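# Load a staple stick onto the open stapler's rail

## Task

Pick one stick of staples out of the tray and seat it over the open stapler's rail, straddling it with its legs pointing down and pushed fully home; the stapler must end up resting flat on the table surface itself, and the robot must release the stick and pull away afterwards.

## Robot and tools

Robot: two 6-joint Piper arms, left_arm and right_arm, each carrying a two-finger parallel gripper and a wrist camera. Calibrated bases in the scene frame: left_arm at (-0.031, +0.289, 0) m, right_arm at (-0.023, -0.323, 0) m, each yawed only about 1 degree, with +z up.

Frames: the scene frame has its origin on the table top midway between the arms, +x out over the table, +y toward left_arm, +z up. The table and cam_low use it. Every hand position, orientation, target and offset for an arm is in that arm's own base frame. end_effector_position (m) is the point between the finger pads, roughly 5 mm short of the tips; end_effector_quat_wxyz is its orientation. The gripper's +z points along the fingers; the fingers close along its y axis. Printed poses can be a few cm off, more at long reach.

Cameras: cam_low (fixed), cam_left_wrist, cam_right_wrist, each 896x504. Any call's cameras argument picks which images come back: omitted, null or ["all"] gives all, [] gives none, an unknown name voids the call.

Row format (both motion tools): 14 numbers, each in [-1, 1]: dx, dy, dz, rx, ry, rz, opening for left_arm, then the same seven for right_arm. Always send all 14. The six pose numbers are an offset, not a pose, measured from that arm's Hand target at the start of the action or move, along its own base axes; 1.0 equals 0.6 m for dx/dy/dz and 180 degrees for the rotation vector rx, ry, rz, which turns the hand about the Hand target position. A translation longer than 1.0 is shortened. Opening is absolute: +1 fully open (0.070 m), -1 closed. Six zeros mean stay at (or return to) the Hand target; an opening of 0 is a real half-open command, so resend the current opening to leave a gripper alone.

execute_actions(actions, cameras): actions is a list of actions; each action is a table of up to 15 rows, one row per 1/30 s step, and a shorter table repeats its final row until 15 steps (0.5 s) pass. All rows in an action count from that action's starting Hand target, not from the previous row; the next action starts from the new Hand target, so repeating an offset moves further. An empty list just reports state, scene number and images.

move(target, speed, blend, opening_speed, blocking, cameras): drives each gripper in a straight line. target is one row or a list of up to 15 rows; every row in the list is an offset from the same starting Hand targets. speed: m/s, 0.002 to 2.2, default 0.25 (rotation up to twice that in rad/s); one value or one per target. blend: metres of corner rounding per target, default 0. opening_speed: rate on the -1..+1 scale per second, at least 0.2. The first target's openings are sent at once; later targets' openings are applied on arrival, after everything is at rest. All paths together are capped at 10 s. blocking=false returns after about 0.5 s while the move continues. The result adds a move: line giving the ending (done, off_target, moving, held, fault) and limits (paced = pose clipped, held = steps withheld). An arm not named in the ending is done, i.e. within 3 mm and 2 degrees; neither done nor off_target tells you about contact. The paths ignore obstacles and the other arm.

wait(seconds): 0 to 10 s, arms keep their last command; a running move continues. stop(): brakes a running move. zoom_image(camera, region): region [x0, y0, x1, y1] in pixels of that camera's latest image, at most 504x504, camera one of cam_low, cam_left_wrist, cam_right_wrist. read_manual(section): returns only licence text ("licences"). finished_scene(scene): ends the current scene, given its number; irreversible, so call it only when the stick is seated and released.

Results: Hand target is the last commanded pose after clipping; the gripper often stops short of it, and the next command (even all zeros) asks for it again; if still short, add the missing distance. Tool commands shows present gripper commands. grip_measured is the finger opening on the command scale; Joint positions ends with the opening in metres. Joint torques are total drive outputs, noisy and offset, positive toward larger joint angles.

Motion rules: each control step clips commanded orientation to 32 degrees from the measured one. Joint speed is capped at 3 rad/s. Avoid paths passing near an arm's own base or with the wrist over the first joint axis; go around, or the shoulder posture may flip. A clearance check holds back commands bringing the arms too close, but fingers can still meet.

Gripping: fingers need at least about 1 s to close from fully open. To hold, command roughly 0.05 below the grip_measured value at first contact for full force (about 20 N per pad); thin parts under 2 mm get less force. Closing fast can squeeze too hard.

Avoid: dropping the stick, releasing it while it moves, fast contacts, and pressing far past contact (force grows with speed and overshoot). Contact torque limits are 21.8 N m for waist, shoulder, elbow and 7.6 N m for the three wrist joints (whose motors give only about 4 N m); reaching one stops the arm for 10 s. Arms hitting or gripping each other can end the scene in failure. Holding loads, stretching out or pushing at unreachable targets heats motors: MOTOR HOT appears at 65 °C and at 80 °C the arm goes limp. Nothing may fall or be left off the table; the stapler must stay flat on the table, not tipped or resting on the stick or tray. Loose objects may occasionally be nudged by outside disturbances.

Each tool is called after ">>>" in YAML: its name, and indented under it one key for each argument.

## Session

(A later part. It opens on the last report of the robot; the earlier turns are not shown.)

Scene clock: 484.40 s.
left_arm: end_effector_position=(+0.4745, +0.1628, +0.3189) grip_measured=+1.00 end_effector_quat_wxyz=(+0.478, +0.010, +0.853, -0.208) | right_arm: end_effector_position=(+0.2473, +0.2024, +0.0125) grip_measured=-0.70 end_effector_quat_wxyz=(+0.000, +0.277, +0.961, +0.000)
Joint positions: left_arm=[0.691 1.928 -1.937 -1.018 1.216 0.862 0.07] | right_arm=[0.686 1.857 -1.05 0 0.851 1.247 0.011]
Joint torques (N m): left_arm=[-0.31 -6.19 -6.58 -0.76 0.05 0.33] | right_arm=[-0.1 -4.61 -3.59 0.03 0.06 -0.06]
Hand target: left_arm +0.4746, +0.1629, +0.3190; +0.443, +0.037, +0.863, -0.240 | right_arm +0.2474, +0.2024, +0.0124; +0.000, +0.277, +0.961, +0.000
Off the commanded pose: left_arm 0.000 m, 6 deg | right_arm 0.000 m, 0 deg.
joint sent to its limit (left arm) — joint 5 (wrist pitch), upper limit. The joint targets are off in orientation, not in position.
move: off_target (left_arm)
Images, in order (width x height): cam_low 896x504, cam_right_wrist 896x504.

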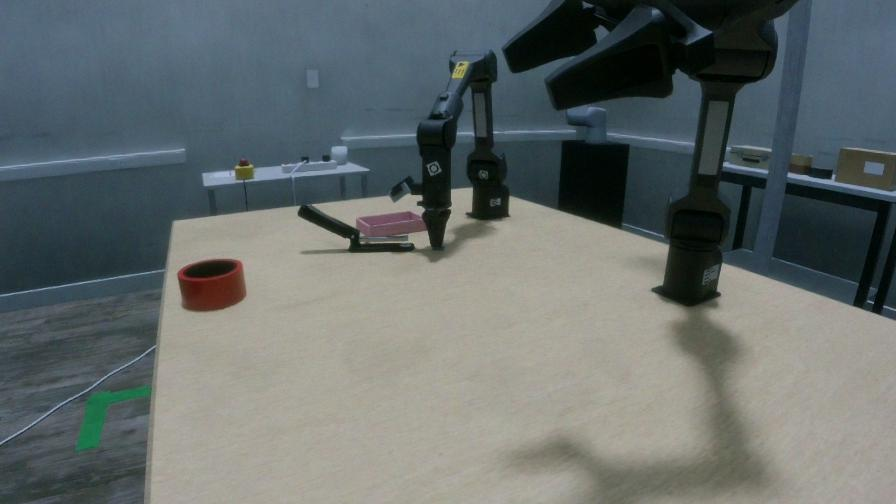

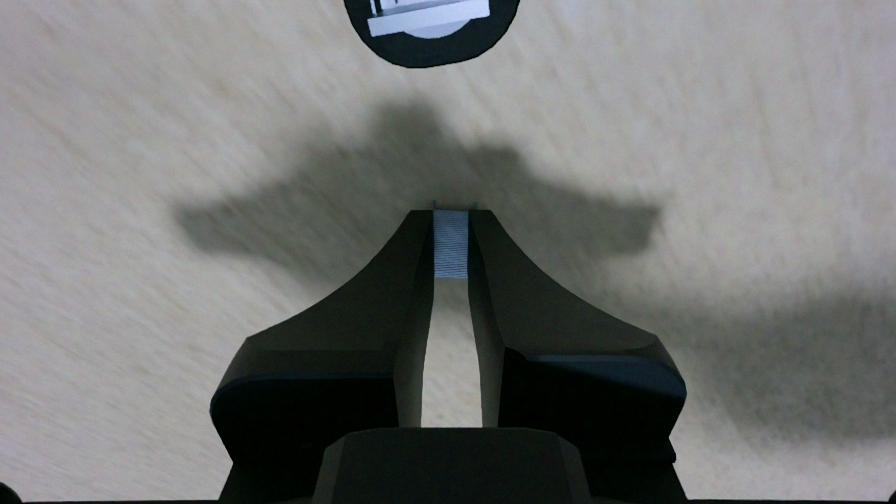

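>>> move:
  target:
    - [0,0,0,0,0,0,1,0,0,0.002,0,0,0,-0.4]
    - [0,0,0,0,0,0,1,0,0,-0.003,0,0,0,-0.4]
    - [0,0,0,0,0,0,1,0,0,-0.003,0,0,0,-0.7]
  speed: 0.03
  opening_speed: 0.3
  cameras: ["cam_right_wrist","cam_low"]

>>> zoom_image:
  camera: "cam_right_wrist"
  region: [380, 120, 520, 320]

>>> zoom_image:
  camera: "cam_low"
  region: [400, 190, 480, 270]

Scene clock: 501.10 s.
left_arm: end_effector_position=(+0.4745, +0.1628, +0.3189) grip_measured=+1.00 end_effector_quat_wxyz=(+0.478, +0.010, +0.853, -0.208) | right_arm: end_effector_position=(+0.2474, +0.2025, +0.0109) grip_measured=-0.70 end_effector_quat_wxyz=(+0.000, +0.277, +0.961, +0.000)
Joint positions: left_arm=[0.691 1.928 -1.937 -1.018 1.216 0.862 0.07] | right_arm=[0.686 1.86 -1.047 0 0.845 1.247 0.01]
Joint torques (N m): left_arm=[0.23 -6.66 -6.59 -0.78 0.04 0.27] | right_arm=[0.02 -4.86 -2.16 0 -0.08 -0.02]
Hand target: left_arm +0.4746, +0.1629, +0.3190; +0.443, +0.037, +0.863, -0.240 | right_arm +0.2474, +0.2023, +0.0106; +0.000, +0.277, +0.961, +0.000
Off the commanded pose: left_arm 0.000 m, 6 deg | right_arm 0.000 m, 0 deg.
joint sent to its limit (left arm) — joint 5 (wrist pitch), upper limit. The joint targets are off in orientation, not in position.
move: off_target (left_arm)
Images, in order (width x height): cam_low 896x504, cam_right_wrist 896x504.

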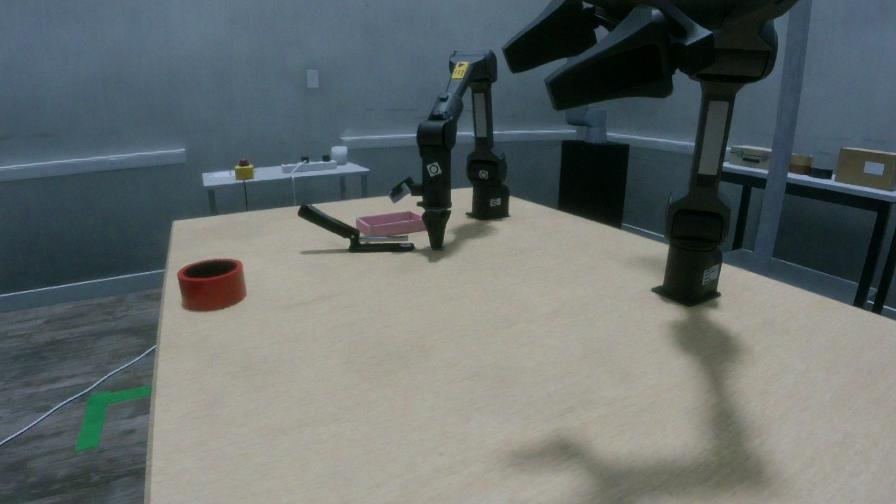

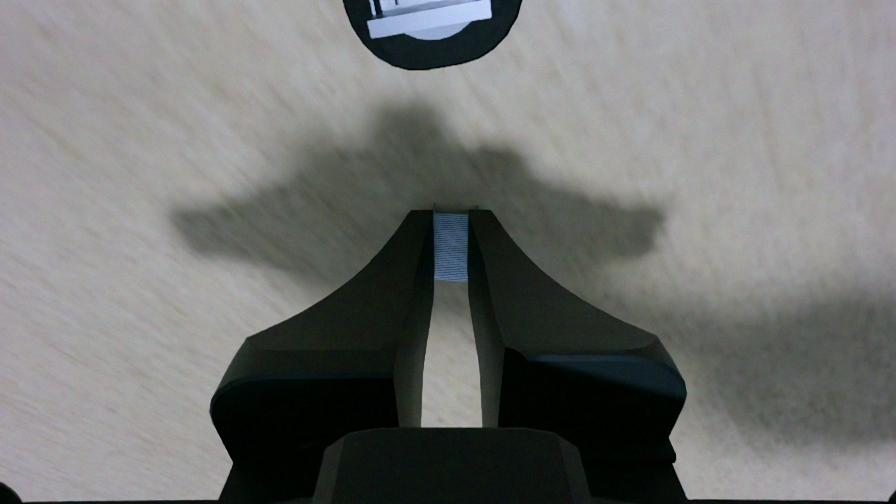

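Scaled by 2.520.

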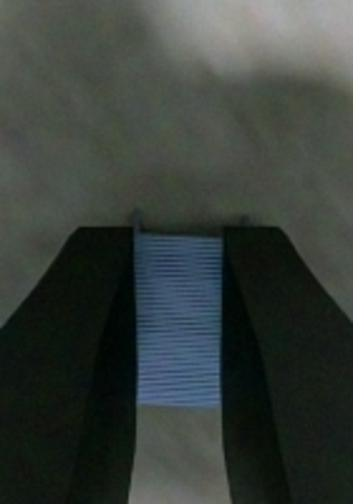

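Scaled by 6.300.

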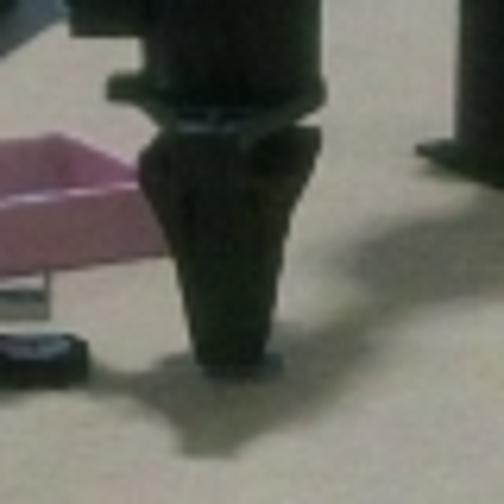

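>>> move:
  target:
    - [0,0,0,0,0,0,1,0,0,0.005,0,0,0,-0.4]
    - [0,0,0,0,0,0,1,0,0,-0.003,0,0,0,-0.4]
  speed: 0.03
  cameras: ["cam_right_wrist","cam_low"]

>>> zoom_image:
  camera: "cam_right_wrist"
  region: [380, 120, 520, 320]

>>> zoom_image:
  camera: "cam_low"
  region: [400, 190, 480, 270]

Scene clock: 515.60 s.
left_arm: end_effector_position=(+0.4745, +0.1628, +0.3189) grip_measured=+1.00 end_effector_quat_wxyz=(+0.478, +0.010, +0.853, -0.208) | right_arm: end_effector_position=(+0.2478, +0.2029, +0.0093) grip_measured=-0.40 end_effector_quat_wxyz=(+0.000, +0.277, +0.961, +0.001)
Joint positions: left_arm=[0.691 1.928 -1.937 -1.018 1.216 0.862 0.07] | right_arm=[0.686 1.864 -1.045 0 0.837 1.247 0.021]
Joint torques (N m): left_arm=[0.82 -6.75 -6.18 -0.76 0.04 0.3] | right_arm=[0.38 -4.78 -2.06 0.01 0.08 -0.01]
Hand target: left_arm +0.4746, +0.1629, +0.3190; +0.443, +0.037, +0.863, -0.240 | right_arm +0.2474, +0.2024, +0.0088; +0.000, +0.277, +0.961, +0.000
Off the commanded pose: left_arm 0.000 m, 6 deg | right_arm 0.001 m, 0 deg.
joint sent to its limit (left arm) — joint 5 (wrist pitch), upper limit. The joint targets are off in orientation, not in position.
move: off_target (left_arm)
Images, in order (width x height): cam_low 896x504, cam_right_wrist 896x504.

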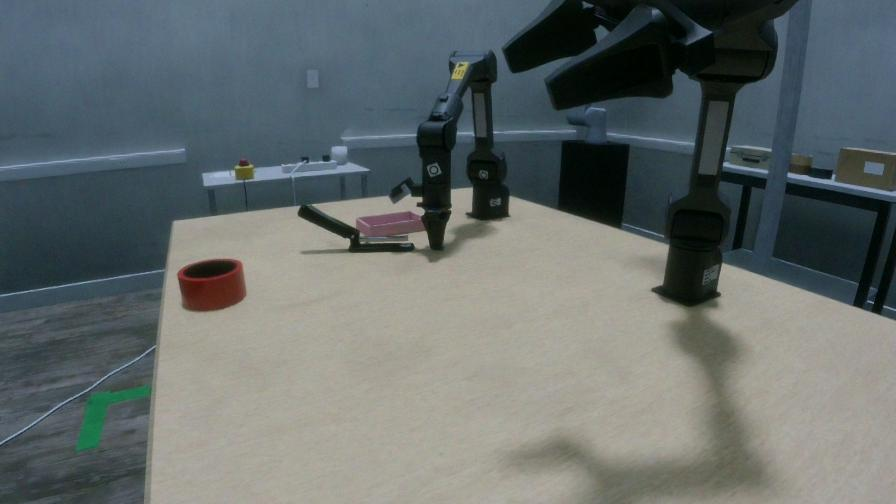

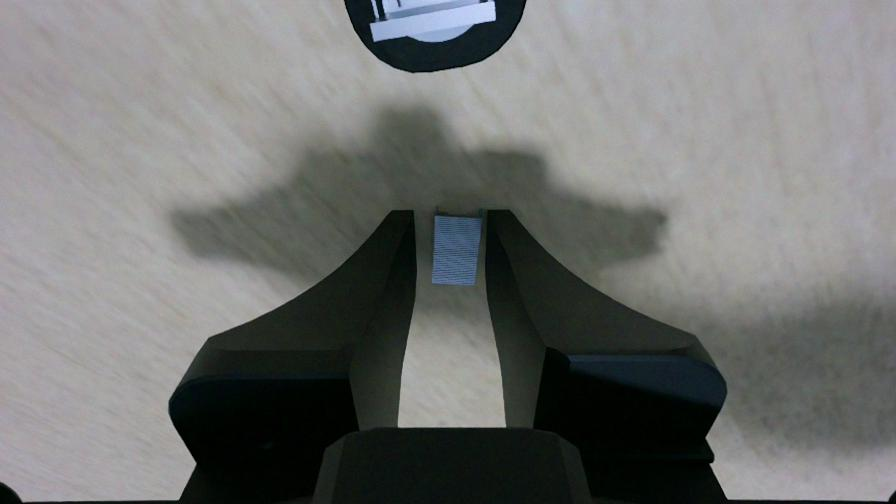

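Scaled by 2.520.

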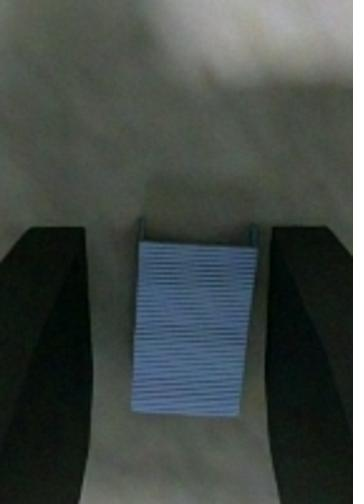

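Scaled by 6.300.

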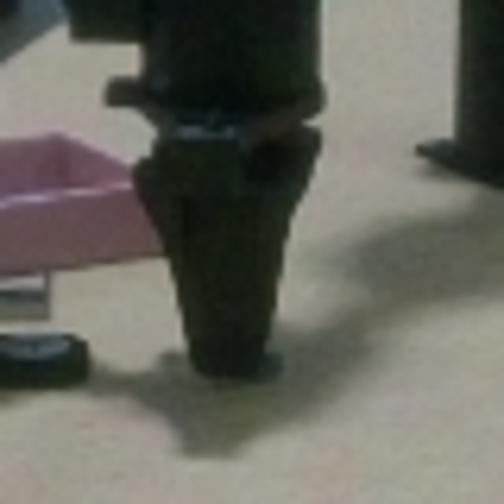

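>>> move:
  target:
    - [0,0,0,0,0,0,1,-0.0015,-0.0023,-0.0018,0,0,0,-0.4]
    - [0,0,0,0,0,0,1,-0.0015,-0.0023,-0.0018,0,0,0,-0.67]
  speed: 0.03
  opening_speed: 0.3
  cameras: ["cam_right_wrist"]

>>> zoom_image:
  camera: "cam_right_wrist"
  region: [380, 120, 520, 320]

Scene clock: 532.73 s.
left_arm: end_effector_position=(+0.4745, +0.1628, +0.3189) grip_measured=+1.00 end_effector_quat_wxyz=(+0.478, +0.010, +0.853, -0.208) | right_arm: end_effector_position=(+0.2465, +0.2010, +0.0077) grip_measured=-0.62 end_effector_quat_wxyz=(+0.000, +0.277, +0.961, +0.000)
Joint positions: left_arm=[0.691 1.928 -1.937 -1.018 1.216 0.862 0.07] | right_arm=[0.684 1.863 -1.036 0 0.832 1.245 0.013]
Joint torques (N m): left_arm=[0.42 -7.16 -5.96 -0.81 0.07 0.42] | right_arm=[-0.09 -5.96 -2.12 -0.07 -0.1 -0.07]
Hand target: left_arm +0.4746, +0.1629, +0.3190; +0.443, +0.037, +0.863, -0.240 | right_arm +0.2465, +0.2010, +0.0077; +0.000, +0.277, +0.961, +0.000
Off the commanded pose: left_arm 0.000 m, 6 deg | right_arm 0.000 m, 0 deg.
joint sent to its limit (left arm) — joint 5 (wrist pitch), upper limit. The joint targets are off in orientation, not in position.
move: off_target (left_arm)

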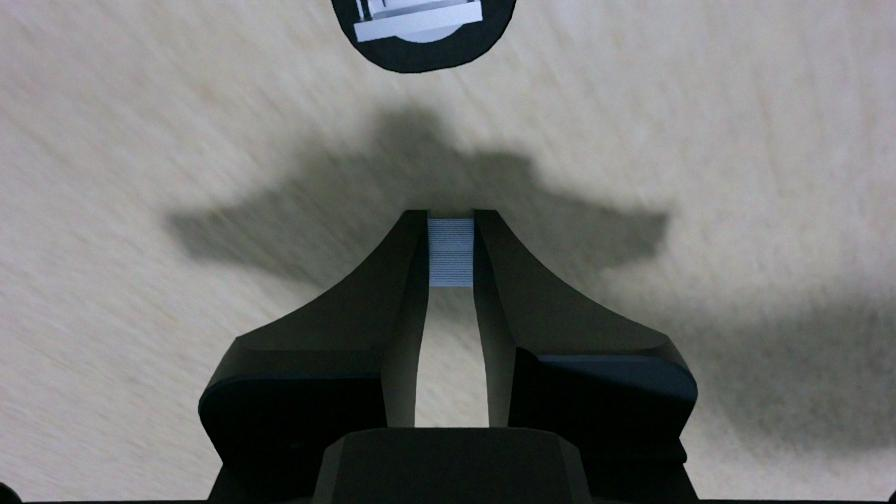

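Scaled by 2.520.

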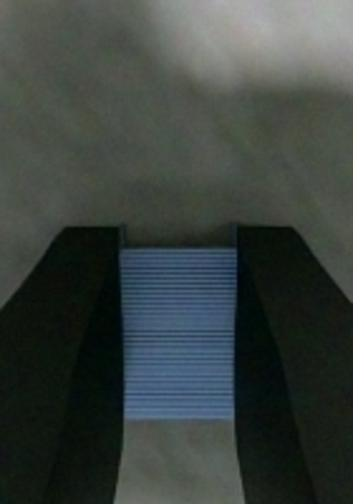

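>>> move:
  target:
    - [0,0,0,0,0,0,1,0,0,0.085,0,0,0.02,-0.67]
    - [0,0,0,0,0,0,1,0.1267,-0.062,0.085,0,0,0.04,-0.67]
    - [0,0,0,0,0,0,1,0.1267,-0.062,0.06,0,0,0.04,-0.67]
  speed: [0.1,0.15,0.05]
  cameras: ["cam_right_wrist"]

>>> zoom_image:
  camera: "cam_right_wrist"
  region: [370, 0, 550, 330]

Scene clock: 558.87 s.
left_arm: end_effector_position=(+0.4745, +0.1628, +0.3189) grip_measured=+1.00 end_effector_quat_wxyz=(+0.478, +0.010, +0.853, -0.208) | right_arm: end_effector_position=(+0.3228, +0.1636, +0.0435) grip_measured=-0.62 end_effector_quat_wxyz=(+0.000, +0.216, +0.976, +0.000)
Joint positions: left_arm=[0.691 1.928 -1.937 -1.018 1.216 0.862 0.07] | right_arm=[0.469 1.928 -1.307 -0.001 1.037 0.905 0.013]
Joint torques (N m): left_arm=[0.23 -7.42 -5.98 -0.83 0 0.38] | right_arm=[1.4 -6.18 -2.86 0.07 0.04 -0.01]
Hand target: left_arm +0.4746, +0.1629, +0.3190; +0.443, +0.037, +0.863, -0.240 | right_arm +0.3225, +0.1638, +0.0437; +0.000, +0.216, +0.976, +0.000
Off the commanded pose: left_arm 0.000 m, 6 deg | right_arm 0.000 m, 0 deg.
joint sent to its limit (left arm) — joint 5 (wrist pitch), upper limit. The joint targets are off in orientation, not in position.
move: off_target (left_arm)

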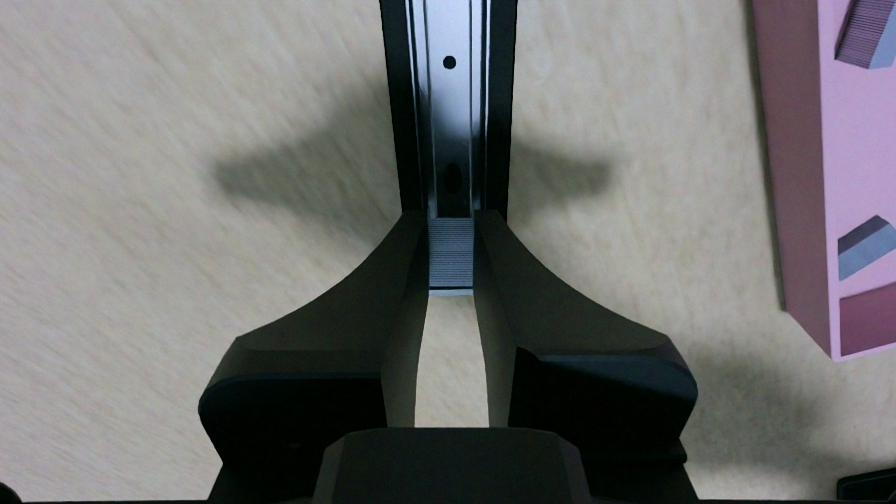

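Scaled by 1.527.

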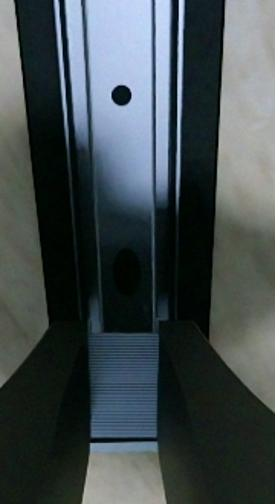

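>>> move:
  target: [0,0,0,0,0,0,1,-0.0005,-0.0012,-0.011,0,0,0,-0.67]
  speed: 0.03
  cameras: ["cam_right_wrist"]

>>> zoom_image:
  camera: "cam_right_wrist"
  region: [370, 130, 530, 330]

Scene clock: 574.63 s.
left_arm: end_effector_position=(+0.4745, +0.1628, +0.3189) grip_measured=+1.00 end_effector_quat_wxyz=(+0.478, +0.010, +0.853, -0.208) | right_arm: end_effector_position=(+0.3223, +0.1634, +0.0375) grip_measured=-0.62 end_effector_quat_wxyz=(+0.000, +0.216, +0.976, +0.000)
Joint positions: left_arm=[0.691 1.928 -1.937 -1.018 1.216 0.862 0.07] | right_arm=[0.469 1.935 -1.292 -0.001 1.014 0.905 0.013]
Joint torques (N m): left_arm=[0.04 -7.21 -6.25 -0.8 0.01 0.25] | right_arm=[-0.14 -5.39 -2.32 -0.01 -0.06 -0.07]
Hand target: left_arm +0.4746, +0.1629, +0.3190; +0.443, +0.037, +0.863, -0.240 | right_arm +0.3222, +0.1631, +0.0371; +0.000, +0.216, +0.976, +0.000
Off the commanded pose: left_arm 0.000 m, 6 deg | right_arm 0.000 m, 0 deg.
joint sent to its limit (left arm) — joint 5 (wrist pitch), upper limit. The joint targets are off in orientation, not in position.
move: off_target (left_arm)

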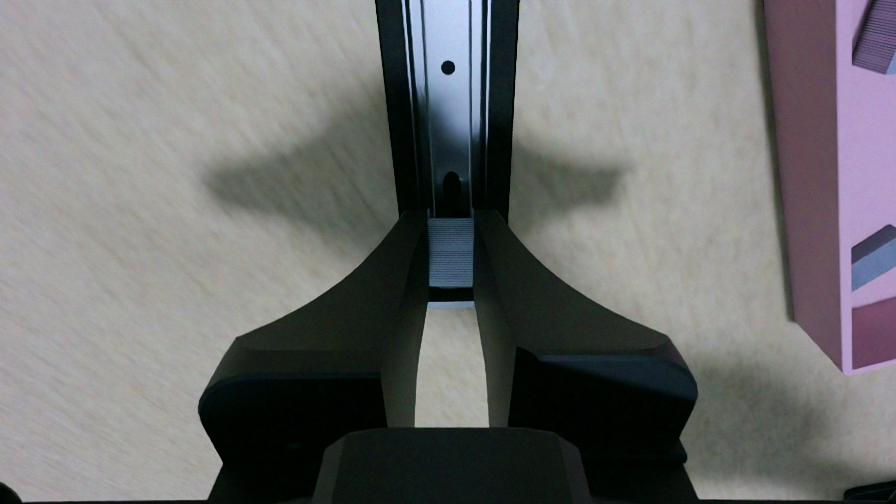

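Scaled by 2.520.

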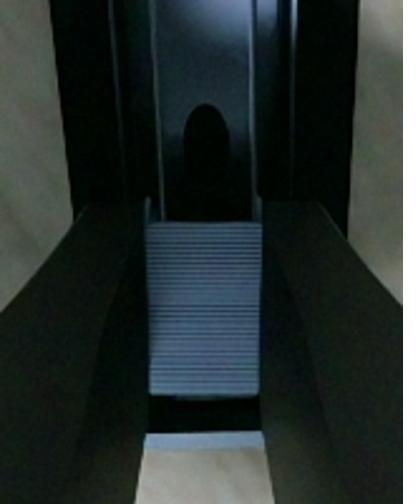

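>>> move:
  target: [0,0,0,0,0,0,1,-0.0001,-0.0003,-0.0105,0,0,0,-0.67]
  speed: 0.02
  cameras: ["cam_right_wrist","cam_low"]

>>> zoom_image:
  camera: "cam_right_wrist"
  region: [370, 130, 530, 330]

>>> zoom_image:
  camera: "cam_low"
  region: [340, 190, 440, 270]

Scene clock: 584.07 s.
left_arm: end_effector_position=(+0.4745, +0.1628, +0.3189) grip_measured=+1.00 end_effector_quat_wxyz=(+0.478, +0.010, +0.853, -0.208) | right_arm: end_effector_position=(+0.3223, +0.1630, +0.0308) grip_measured=-0.62 end_effector_quat_wxyz=(+0.000, +0.216, +0.976, +0.000)
Joint positions: left_arm=[0.691 1.928 -1.937 -1.018 1.216 0.862 0.07] | right_arm=[0.469 1.946 -1.279 -0.001 0.991 0.904 0.013]
Joint torques (N m): left_arm=[-0.24 -7.43 -5.91 -0.82 0.04 0.34] | right_arm=[0.19 -5.91 -2.48 -0.03 -0.11 -0.06]
Hand target: left_arm +0.4746, +0.1629, +0.3190; +0.443, +0.037, +0.863, -0.240 | right_arm +0.3222, +0.1629, +0.0308; +0.000, +0.216, +0.976, +0.000
Off the commanded pose: left_arm 0.000 m, 6 deg | right_arm 0.000 m, 0 deg.
joint sent to its limit (left arm) — joint 5 (wrist pitch), upper limit. The joint targets are off in orientation, not in position.
move: off_target (left_arm)
Images, in order (width x height): cam_low 896x504, cam_right_wrist 896x504.

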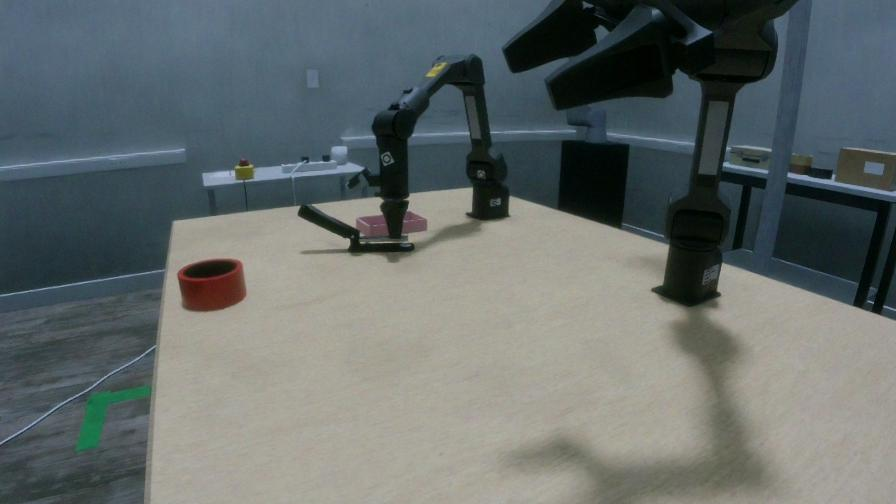

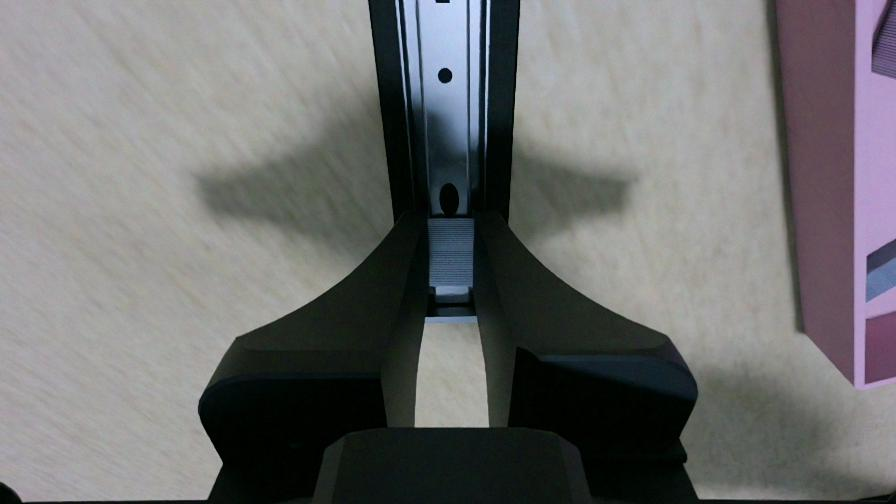

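Scaled by 2.520.

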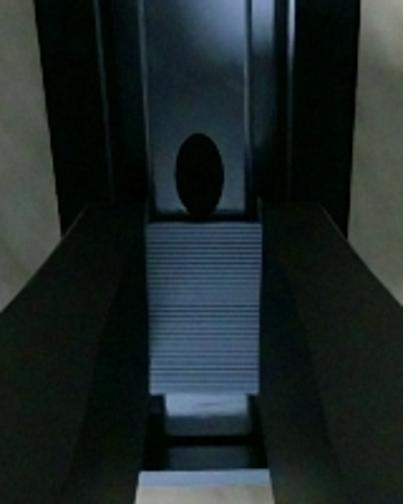

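Scaled by 5.040.

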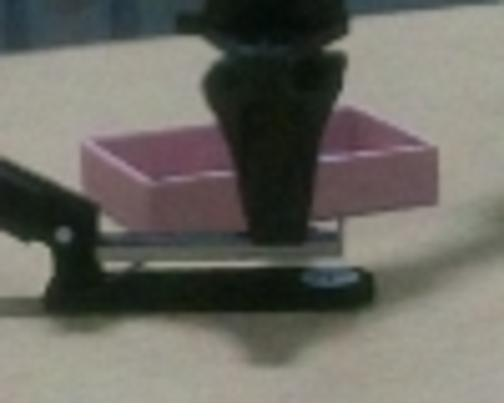

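>>> move:
  target: [0,0,0,0,0,0,1,0.0,0,-0.0065,0,0,0,-0.67]
  speed: 0.02
  cameras: ["cam_right_wrist","cam_low"]

>>> zoom_image:
  camera: "cam_right_wrist"
  region: [370, 130, 530, 330]

>>> zoom_image:
  camera: "cam_low"
  region: [340, 190, 440, 270]

Scene clock: 592.30 s.
left_arm: end_effector_position=(+0.4745, +0.1628, +0.3189) grip_measured=+1.00 end_effector_quat_wxyz=(+0.478, +0.010, +0.853, -0.208) | right_arm: end_effector_position=(+0.3231, +0.1635, +0.0300) grip_measured=-0.61 end_effector_quat_wxyz=(+0.003, +0.216, +0.976, +0.002)
Joint positions: left_arm=[0.691 1.928 -1.937 -1.018 1.216 0.862 0.07] | right_arm=[0.469 1.946 -1.276 -0.001 0.981 0.904 0.013]
Joint torques (N m): left_arm=[-0.3 -7.2 -6.19 -0.84 0.02 0.43] | right_arm=[1.37 0.56 0.14 0.05 -1.98 -0.05]
Hand target: left_arm +0.4746, +0.1629, +0.3190; +0.443, +0.037, +0.863, -0.240 | right_arm +0.3222, +0.1629, +0.0269; +0.000, +0.216, +0.976, +0.000
Off the commanded pose: left_arm 0.000 m, 6 deg | right_arm 0.003 m, 0 deg.
joint sent to its limit (left arm) — joint 5 (wrist pitch), upper limit. The joint targets are off in orientation, not in position.
move: off_target (left_arm)
Images, in order (width x height): cam_low 896x504, cam_right_wrist 896x504.

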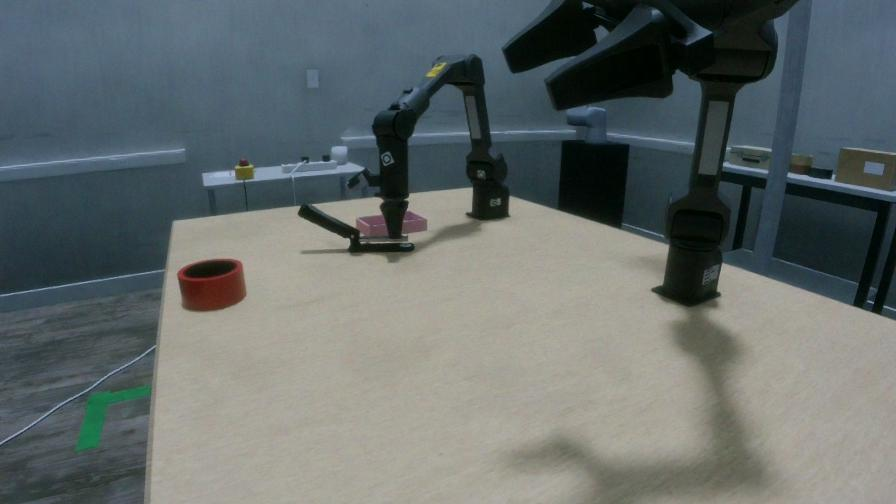

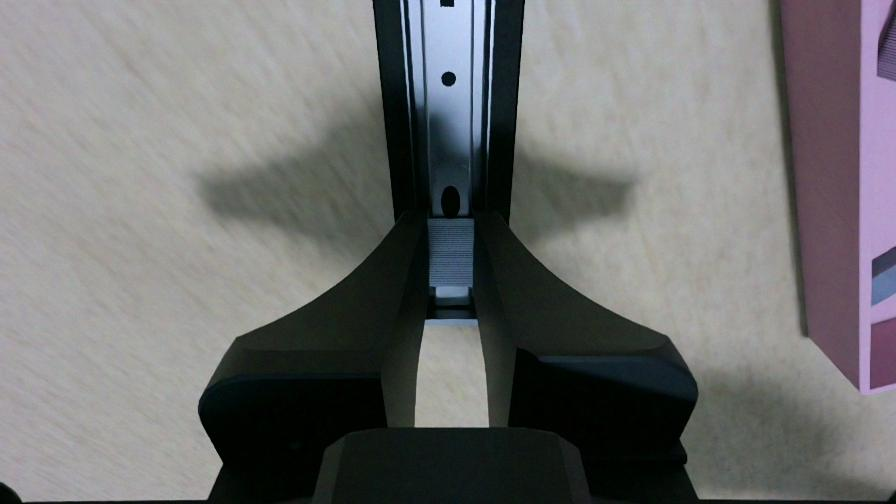

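Scaled by 2.520.

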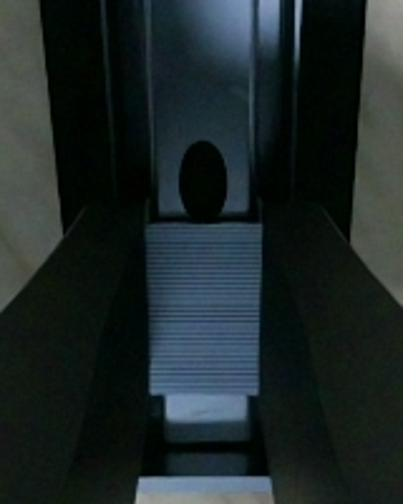

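Scaled by 5.040.

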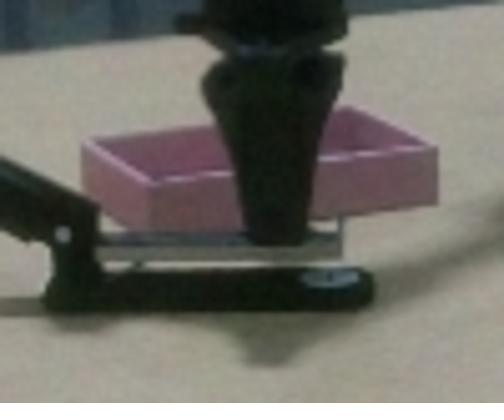

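>>> move:
  target:
    - [0,0,0,0,0,0,1,0.0,0,0.0055,0,0,0,-0.67]
    - [0,0,0,0,0,0,1,0.0,0,0.0055,0,0,0,-0.4]
    - [0,0,0,0,0,0,1,0.0,0,0.05,0,0,0,-0.4]
  speed: 0.03
  cameras: ["cam_right_wrist","cam_low"]

>>> zoom_image:
  camera: "cam_right_wrist"
  region: [370, 130, 530, 330]

>>> zoom_image:
  camera: "cam_low"
  region: [340, 210, 430, 260]

Scene clock: 607.57 s.
left_arm: end_effector_position=(+0.4745, +0.1628, +0.3189) grip_measured=+1.00 end_effector_quat_wxyz=(+0.478, +0.010, +0.853, -0.208) | right_arm: end_effector_position=(+0.3219, +0.1631, +0.0569) grip_measured=-0.40 end_effector_quat_wxyz=(-0.001, +0.216, +0.976, +0.000)
Joint positions: left_arm=[0.691 1.928 -1.937 -1.018 1.216 0.862 0.07] | right_arm=[0.469 1.907 -1.331 0.001 1.084 0.904 0.021]
Joint torques (N m): left_arm=[0 -6.83 -6.37 -0.85 0.01 0.4] | right_arm=[-0.43 -6.53 -3.6 -0.24 -0.13 0.01]
Hand target: left_arm +0.4746, +0.1629, +0.3190; +0.443, +0.037, +0.863, -0.240 | right_arm +0.3222, +0.1629, +0.0569; +0.000, +0.216, +0.976, +0.000
Off the commanded pose: left_arm 0.000 m, 6 deg | right_arm 0.000 m, 0 deg.
joint sent to its limit (left arm) — joint 5 (wrist pitch), upper limit. The joint targets are off in orientation, not in position.
move: off_target (left_arm)
Images, in order (width x height): cam_low 896x504, cam_right_wrist 896x504.

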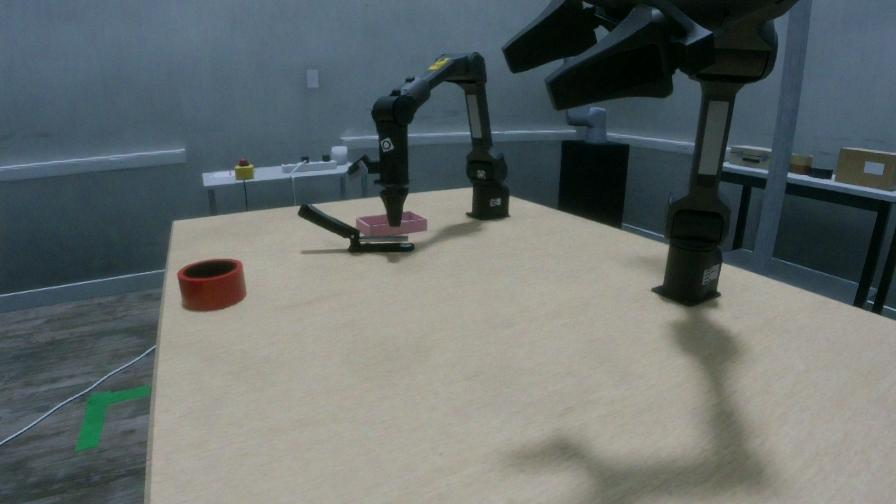

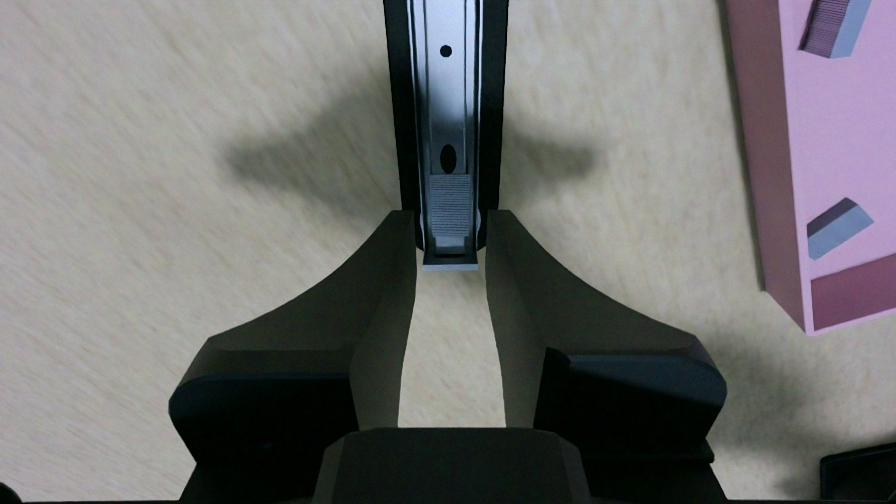

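Scaled by 2.520.

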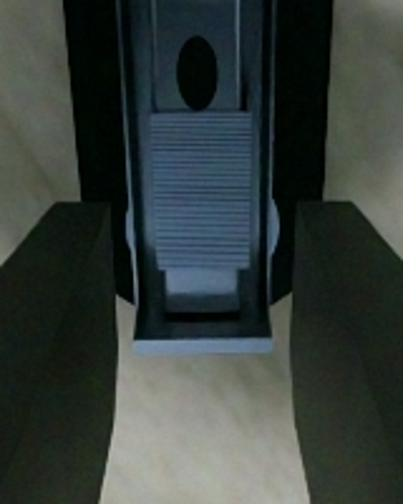

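Scaled by 5.600.

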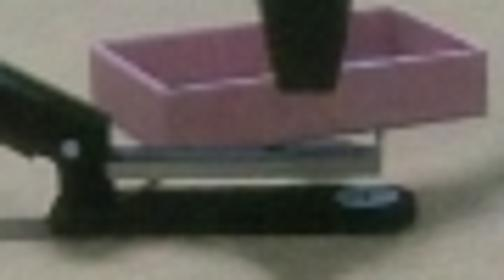

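>>> move:
  target:
    - [0,0,0,0,0,0,1,0.0,0,0,0,0,0,-1]
    - [0,0,0,0,0,0,1,0.0,0,-0.03,0,0,0,-1]
    - [0,0,0,0,0,0,1,0.0,0,-0.049,0,0,0,-1]
  speed: [0.05,0.04,0.015]
  cameras: ["cam_right_wrist"]

Scene clock: 618.03 s.
left_arm: end_effector_position=(+0.4745, +0.1628, +0.3189) grip_measured=+1.00 end_effector_quat_wxyz=(+0.478, +0.010, +0.853, -0.208) | right_arm: end_effector_position=(+0.3245, +0.1639, +0.0312) grip_measured=-0.98 end_effector_quat_wxyz=(+0.005, +0.217, +0.976, +0.004)
Joint positions: left_arm=[0.691 1.928 -1.937 -1.018 1.216 0.862 0.07] | right_arm=[0.468 1.944 -1.278 0 0.979 0.904 0.001]
Joint torques (N m): left_arm=[-0.46 -6.76 -5.65 -0.89 0.01 0.27] | right_arm=[1.03 5.85 3.59 -0.27 -0.02 0]
Hand target: left_arm +0.4746, +0.1629, +0.3190; +0.443, +0.037, +0.863, -0.240 | right_arm +0.3222, +0.1629, +0.0275; +0.000, +0.216, +0.976, +0.000
Off the commanded pose: left_arm 0.000 m, 6 deg | right_arm 0.004 m, 1 deg.
joint sent to its limit (left arm) — joint 5 (wrist pitch), upper limit. The joint targets are off in orientation, not in position.
move: off_target (left_arm, right_arm)

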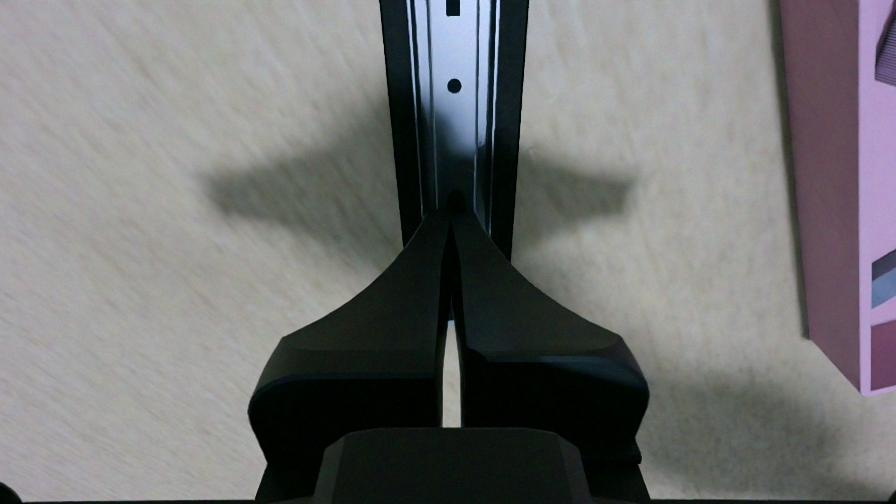

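>>> move:
  target: [0,0,0,0,0,0,1,0,0,0.07,0,0,0,-1]
  speed: 0.06
  cameras: ["cam_right_wrist","cam_low"]

>>> zoom_image:
  camera: "cam_right_wrist"
  region: [370, 100, 530, 300]

>>> zoom_image:
  camera: "cam_low"
  region: [340, 210, 430, 260]

Scene clock: 630.47 s.
left_arm: end_effector_position=(+0.4745, +0.1628, +0.3189) grip_measured=+1.00 end_effector_quat_wxyz=(+0.478, +0.010, +0.853, -0.208) | right_arm: end_effector_position=(+0.3220, +0.1630, +0.0692) grip_measured=-0.98 end_effector_quat_wxyz=(-0.001, +0.216, +0.976, +0.000)
Joint positions: left_arm=[0.691 1.928 -1.937 -1.018 1.216 0.862 0.07] | right_arm=[0.468 1.891 -1.36 0.001 1.129 0.904 0.001]
Joint torques (N m): left_arm=[0.05 -6.44 -6.12 -0.93 -0.02 0.44] | right_arm=[-0.06 -6.67 -3.43 -0.22 -0.12 0.08]
Hand target: left_arm +0.4746, +0.1629, +0.3190; +0.443, +0.037, +0.863, -0.240 | right_arm +0.3222, +0.1629, +0.0695; +0.000, +0.216, +0.976, +0.000
Off the commanded pose: left_arm 0.000 m, 6 deg | right_arm 0.000 m, 0 deg.
joint sent to its limit (left arm) — joint 5 (wrist pitch), upper limit. The joint targets are off in orientation, not in position.
move: off_target (left_arm)
Images, in order (width x height): cam_low 896x504, cam_right_wrist 896x504.

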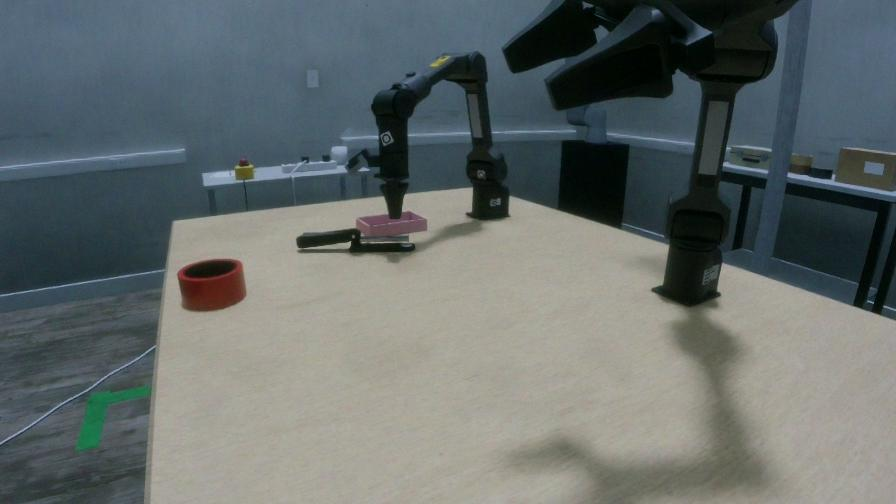

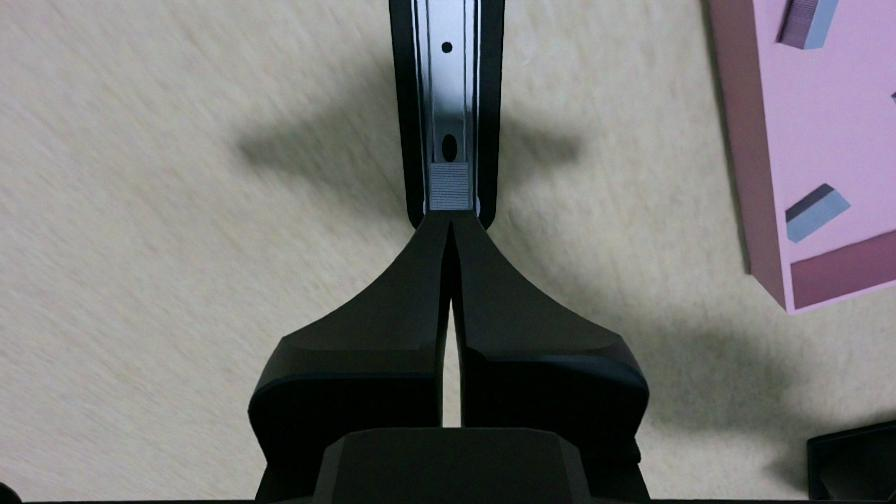

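Scaled by 2.520.

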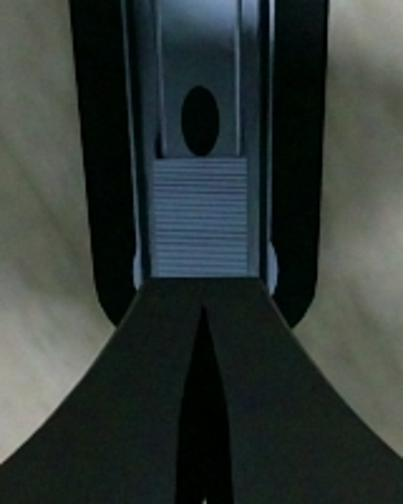

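Scaled by 5.600.

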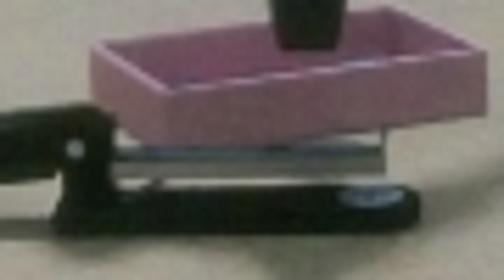

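>>> move:
  target: [0,0,0,0,0,0,1,-0.08,0.037,0.02,0,0,0,-1]
  cameras: ["cam_right_wrist","cam_low"]

>>> zoom_image:
  camera: "cam_right_wrist"
  region: [380, 0, 560, 180]

>>> zoom_image:
  camera: "cam_low"
  region: [290, 210, 430, 260]

Scene clock: 638.17 s.
left_arm: end_effector_position=(+0.4745, +0.1628, +0.3189) grip_measured=+1.00 end_effector_quat_wxyz=(+0.478, +0.010, +0.853, -0.208) | right_arm: end_effector_position=(+0.2736, +0.1855, +0.0818) grip_measured=-0.98 end_effector_quat_wxyz=(+0.000, +0.215, +0.977, +0.000)
Joint positions: left_arm=[0.691 1.928 -1.937 -1.018 1.216 0.862 0.07] | right_arm=[0.596 1.774 -1.242 0 1.125 1.03 0.001]
Joint torques (N m): left_arm=[-0.14 -6.47 -5.94 -0.95 -0.01 0.4] | right_arm=[-0.35 -4.46 -3.2 -0.17 0 -0.04]
Hand target: left_arm +0.4746, +0.1629, +0.3190; +0.443, +0.037, +0.863, -0.240 | right_arm +0.2742, +0.1851, +0.0815; +0.000, +0.216, +0.976, +0.000
Off the commanded pose: left_arm 0.000 m, 6 deg | right_arm 0.001 m, 0 deg.
joint sent to its limit (left arm) — joint 5 (wrist pitch), upper limit. The joint targets are off in orientation, not in position.
move: off_target (left_arm)
Images, in order (width x height): cam_low 896x504, cam_right_wrist 896x504.

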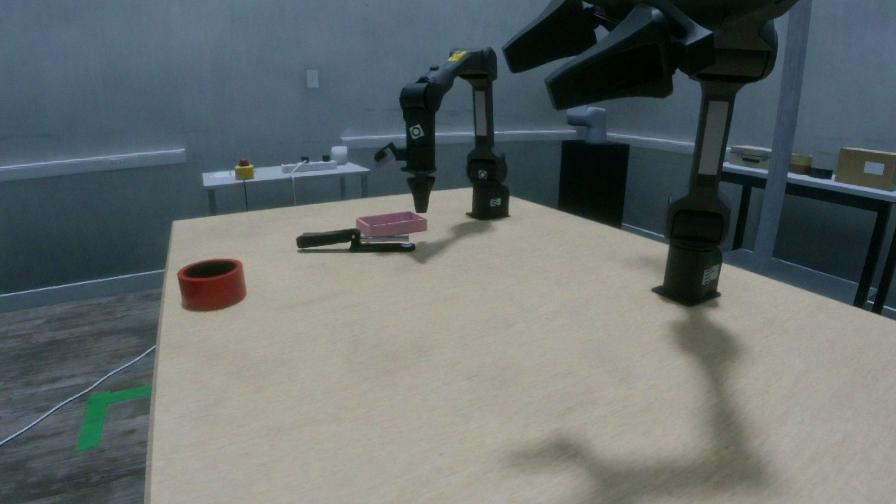

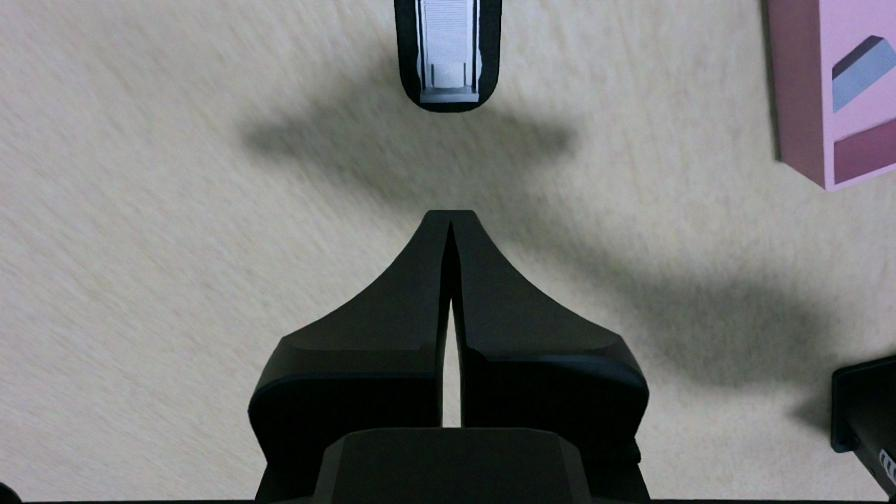

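Scaled by 2.800.

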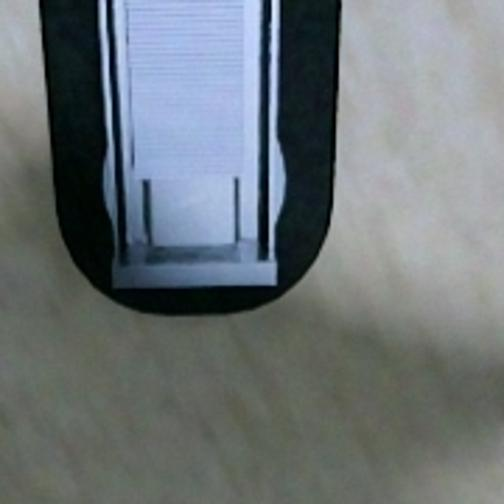

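Scaled by 3.600.

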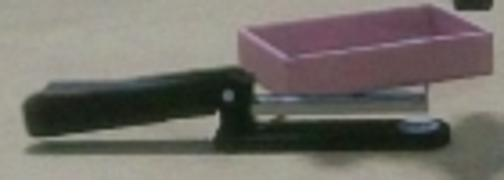

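>>> finished_scene:
  scene: 1

The scene is finished: the task was done.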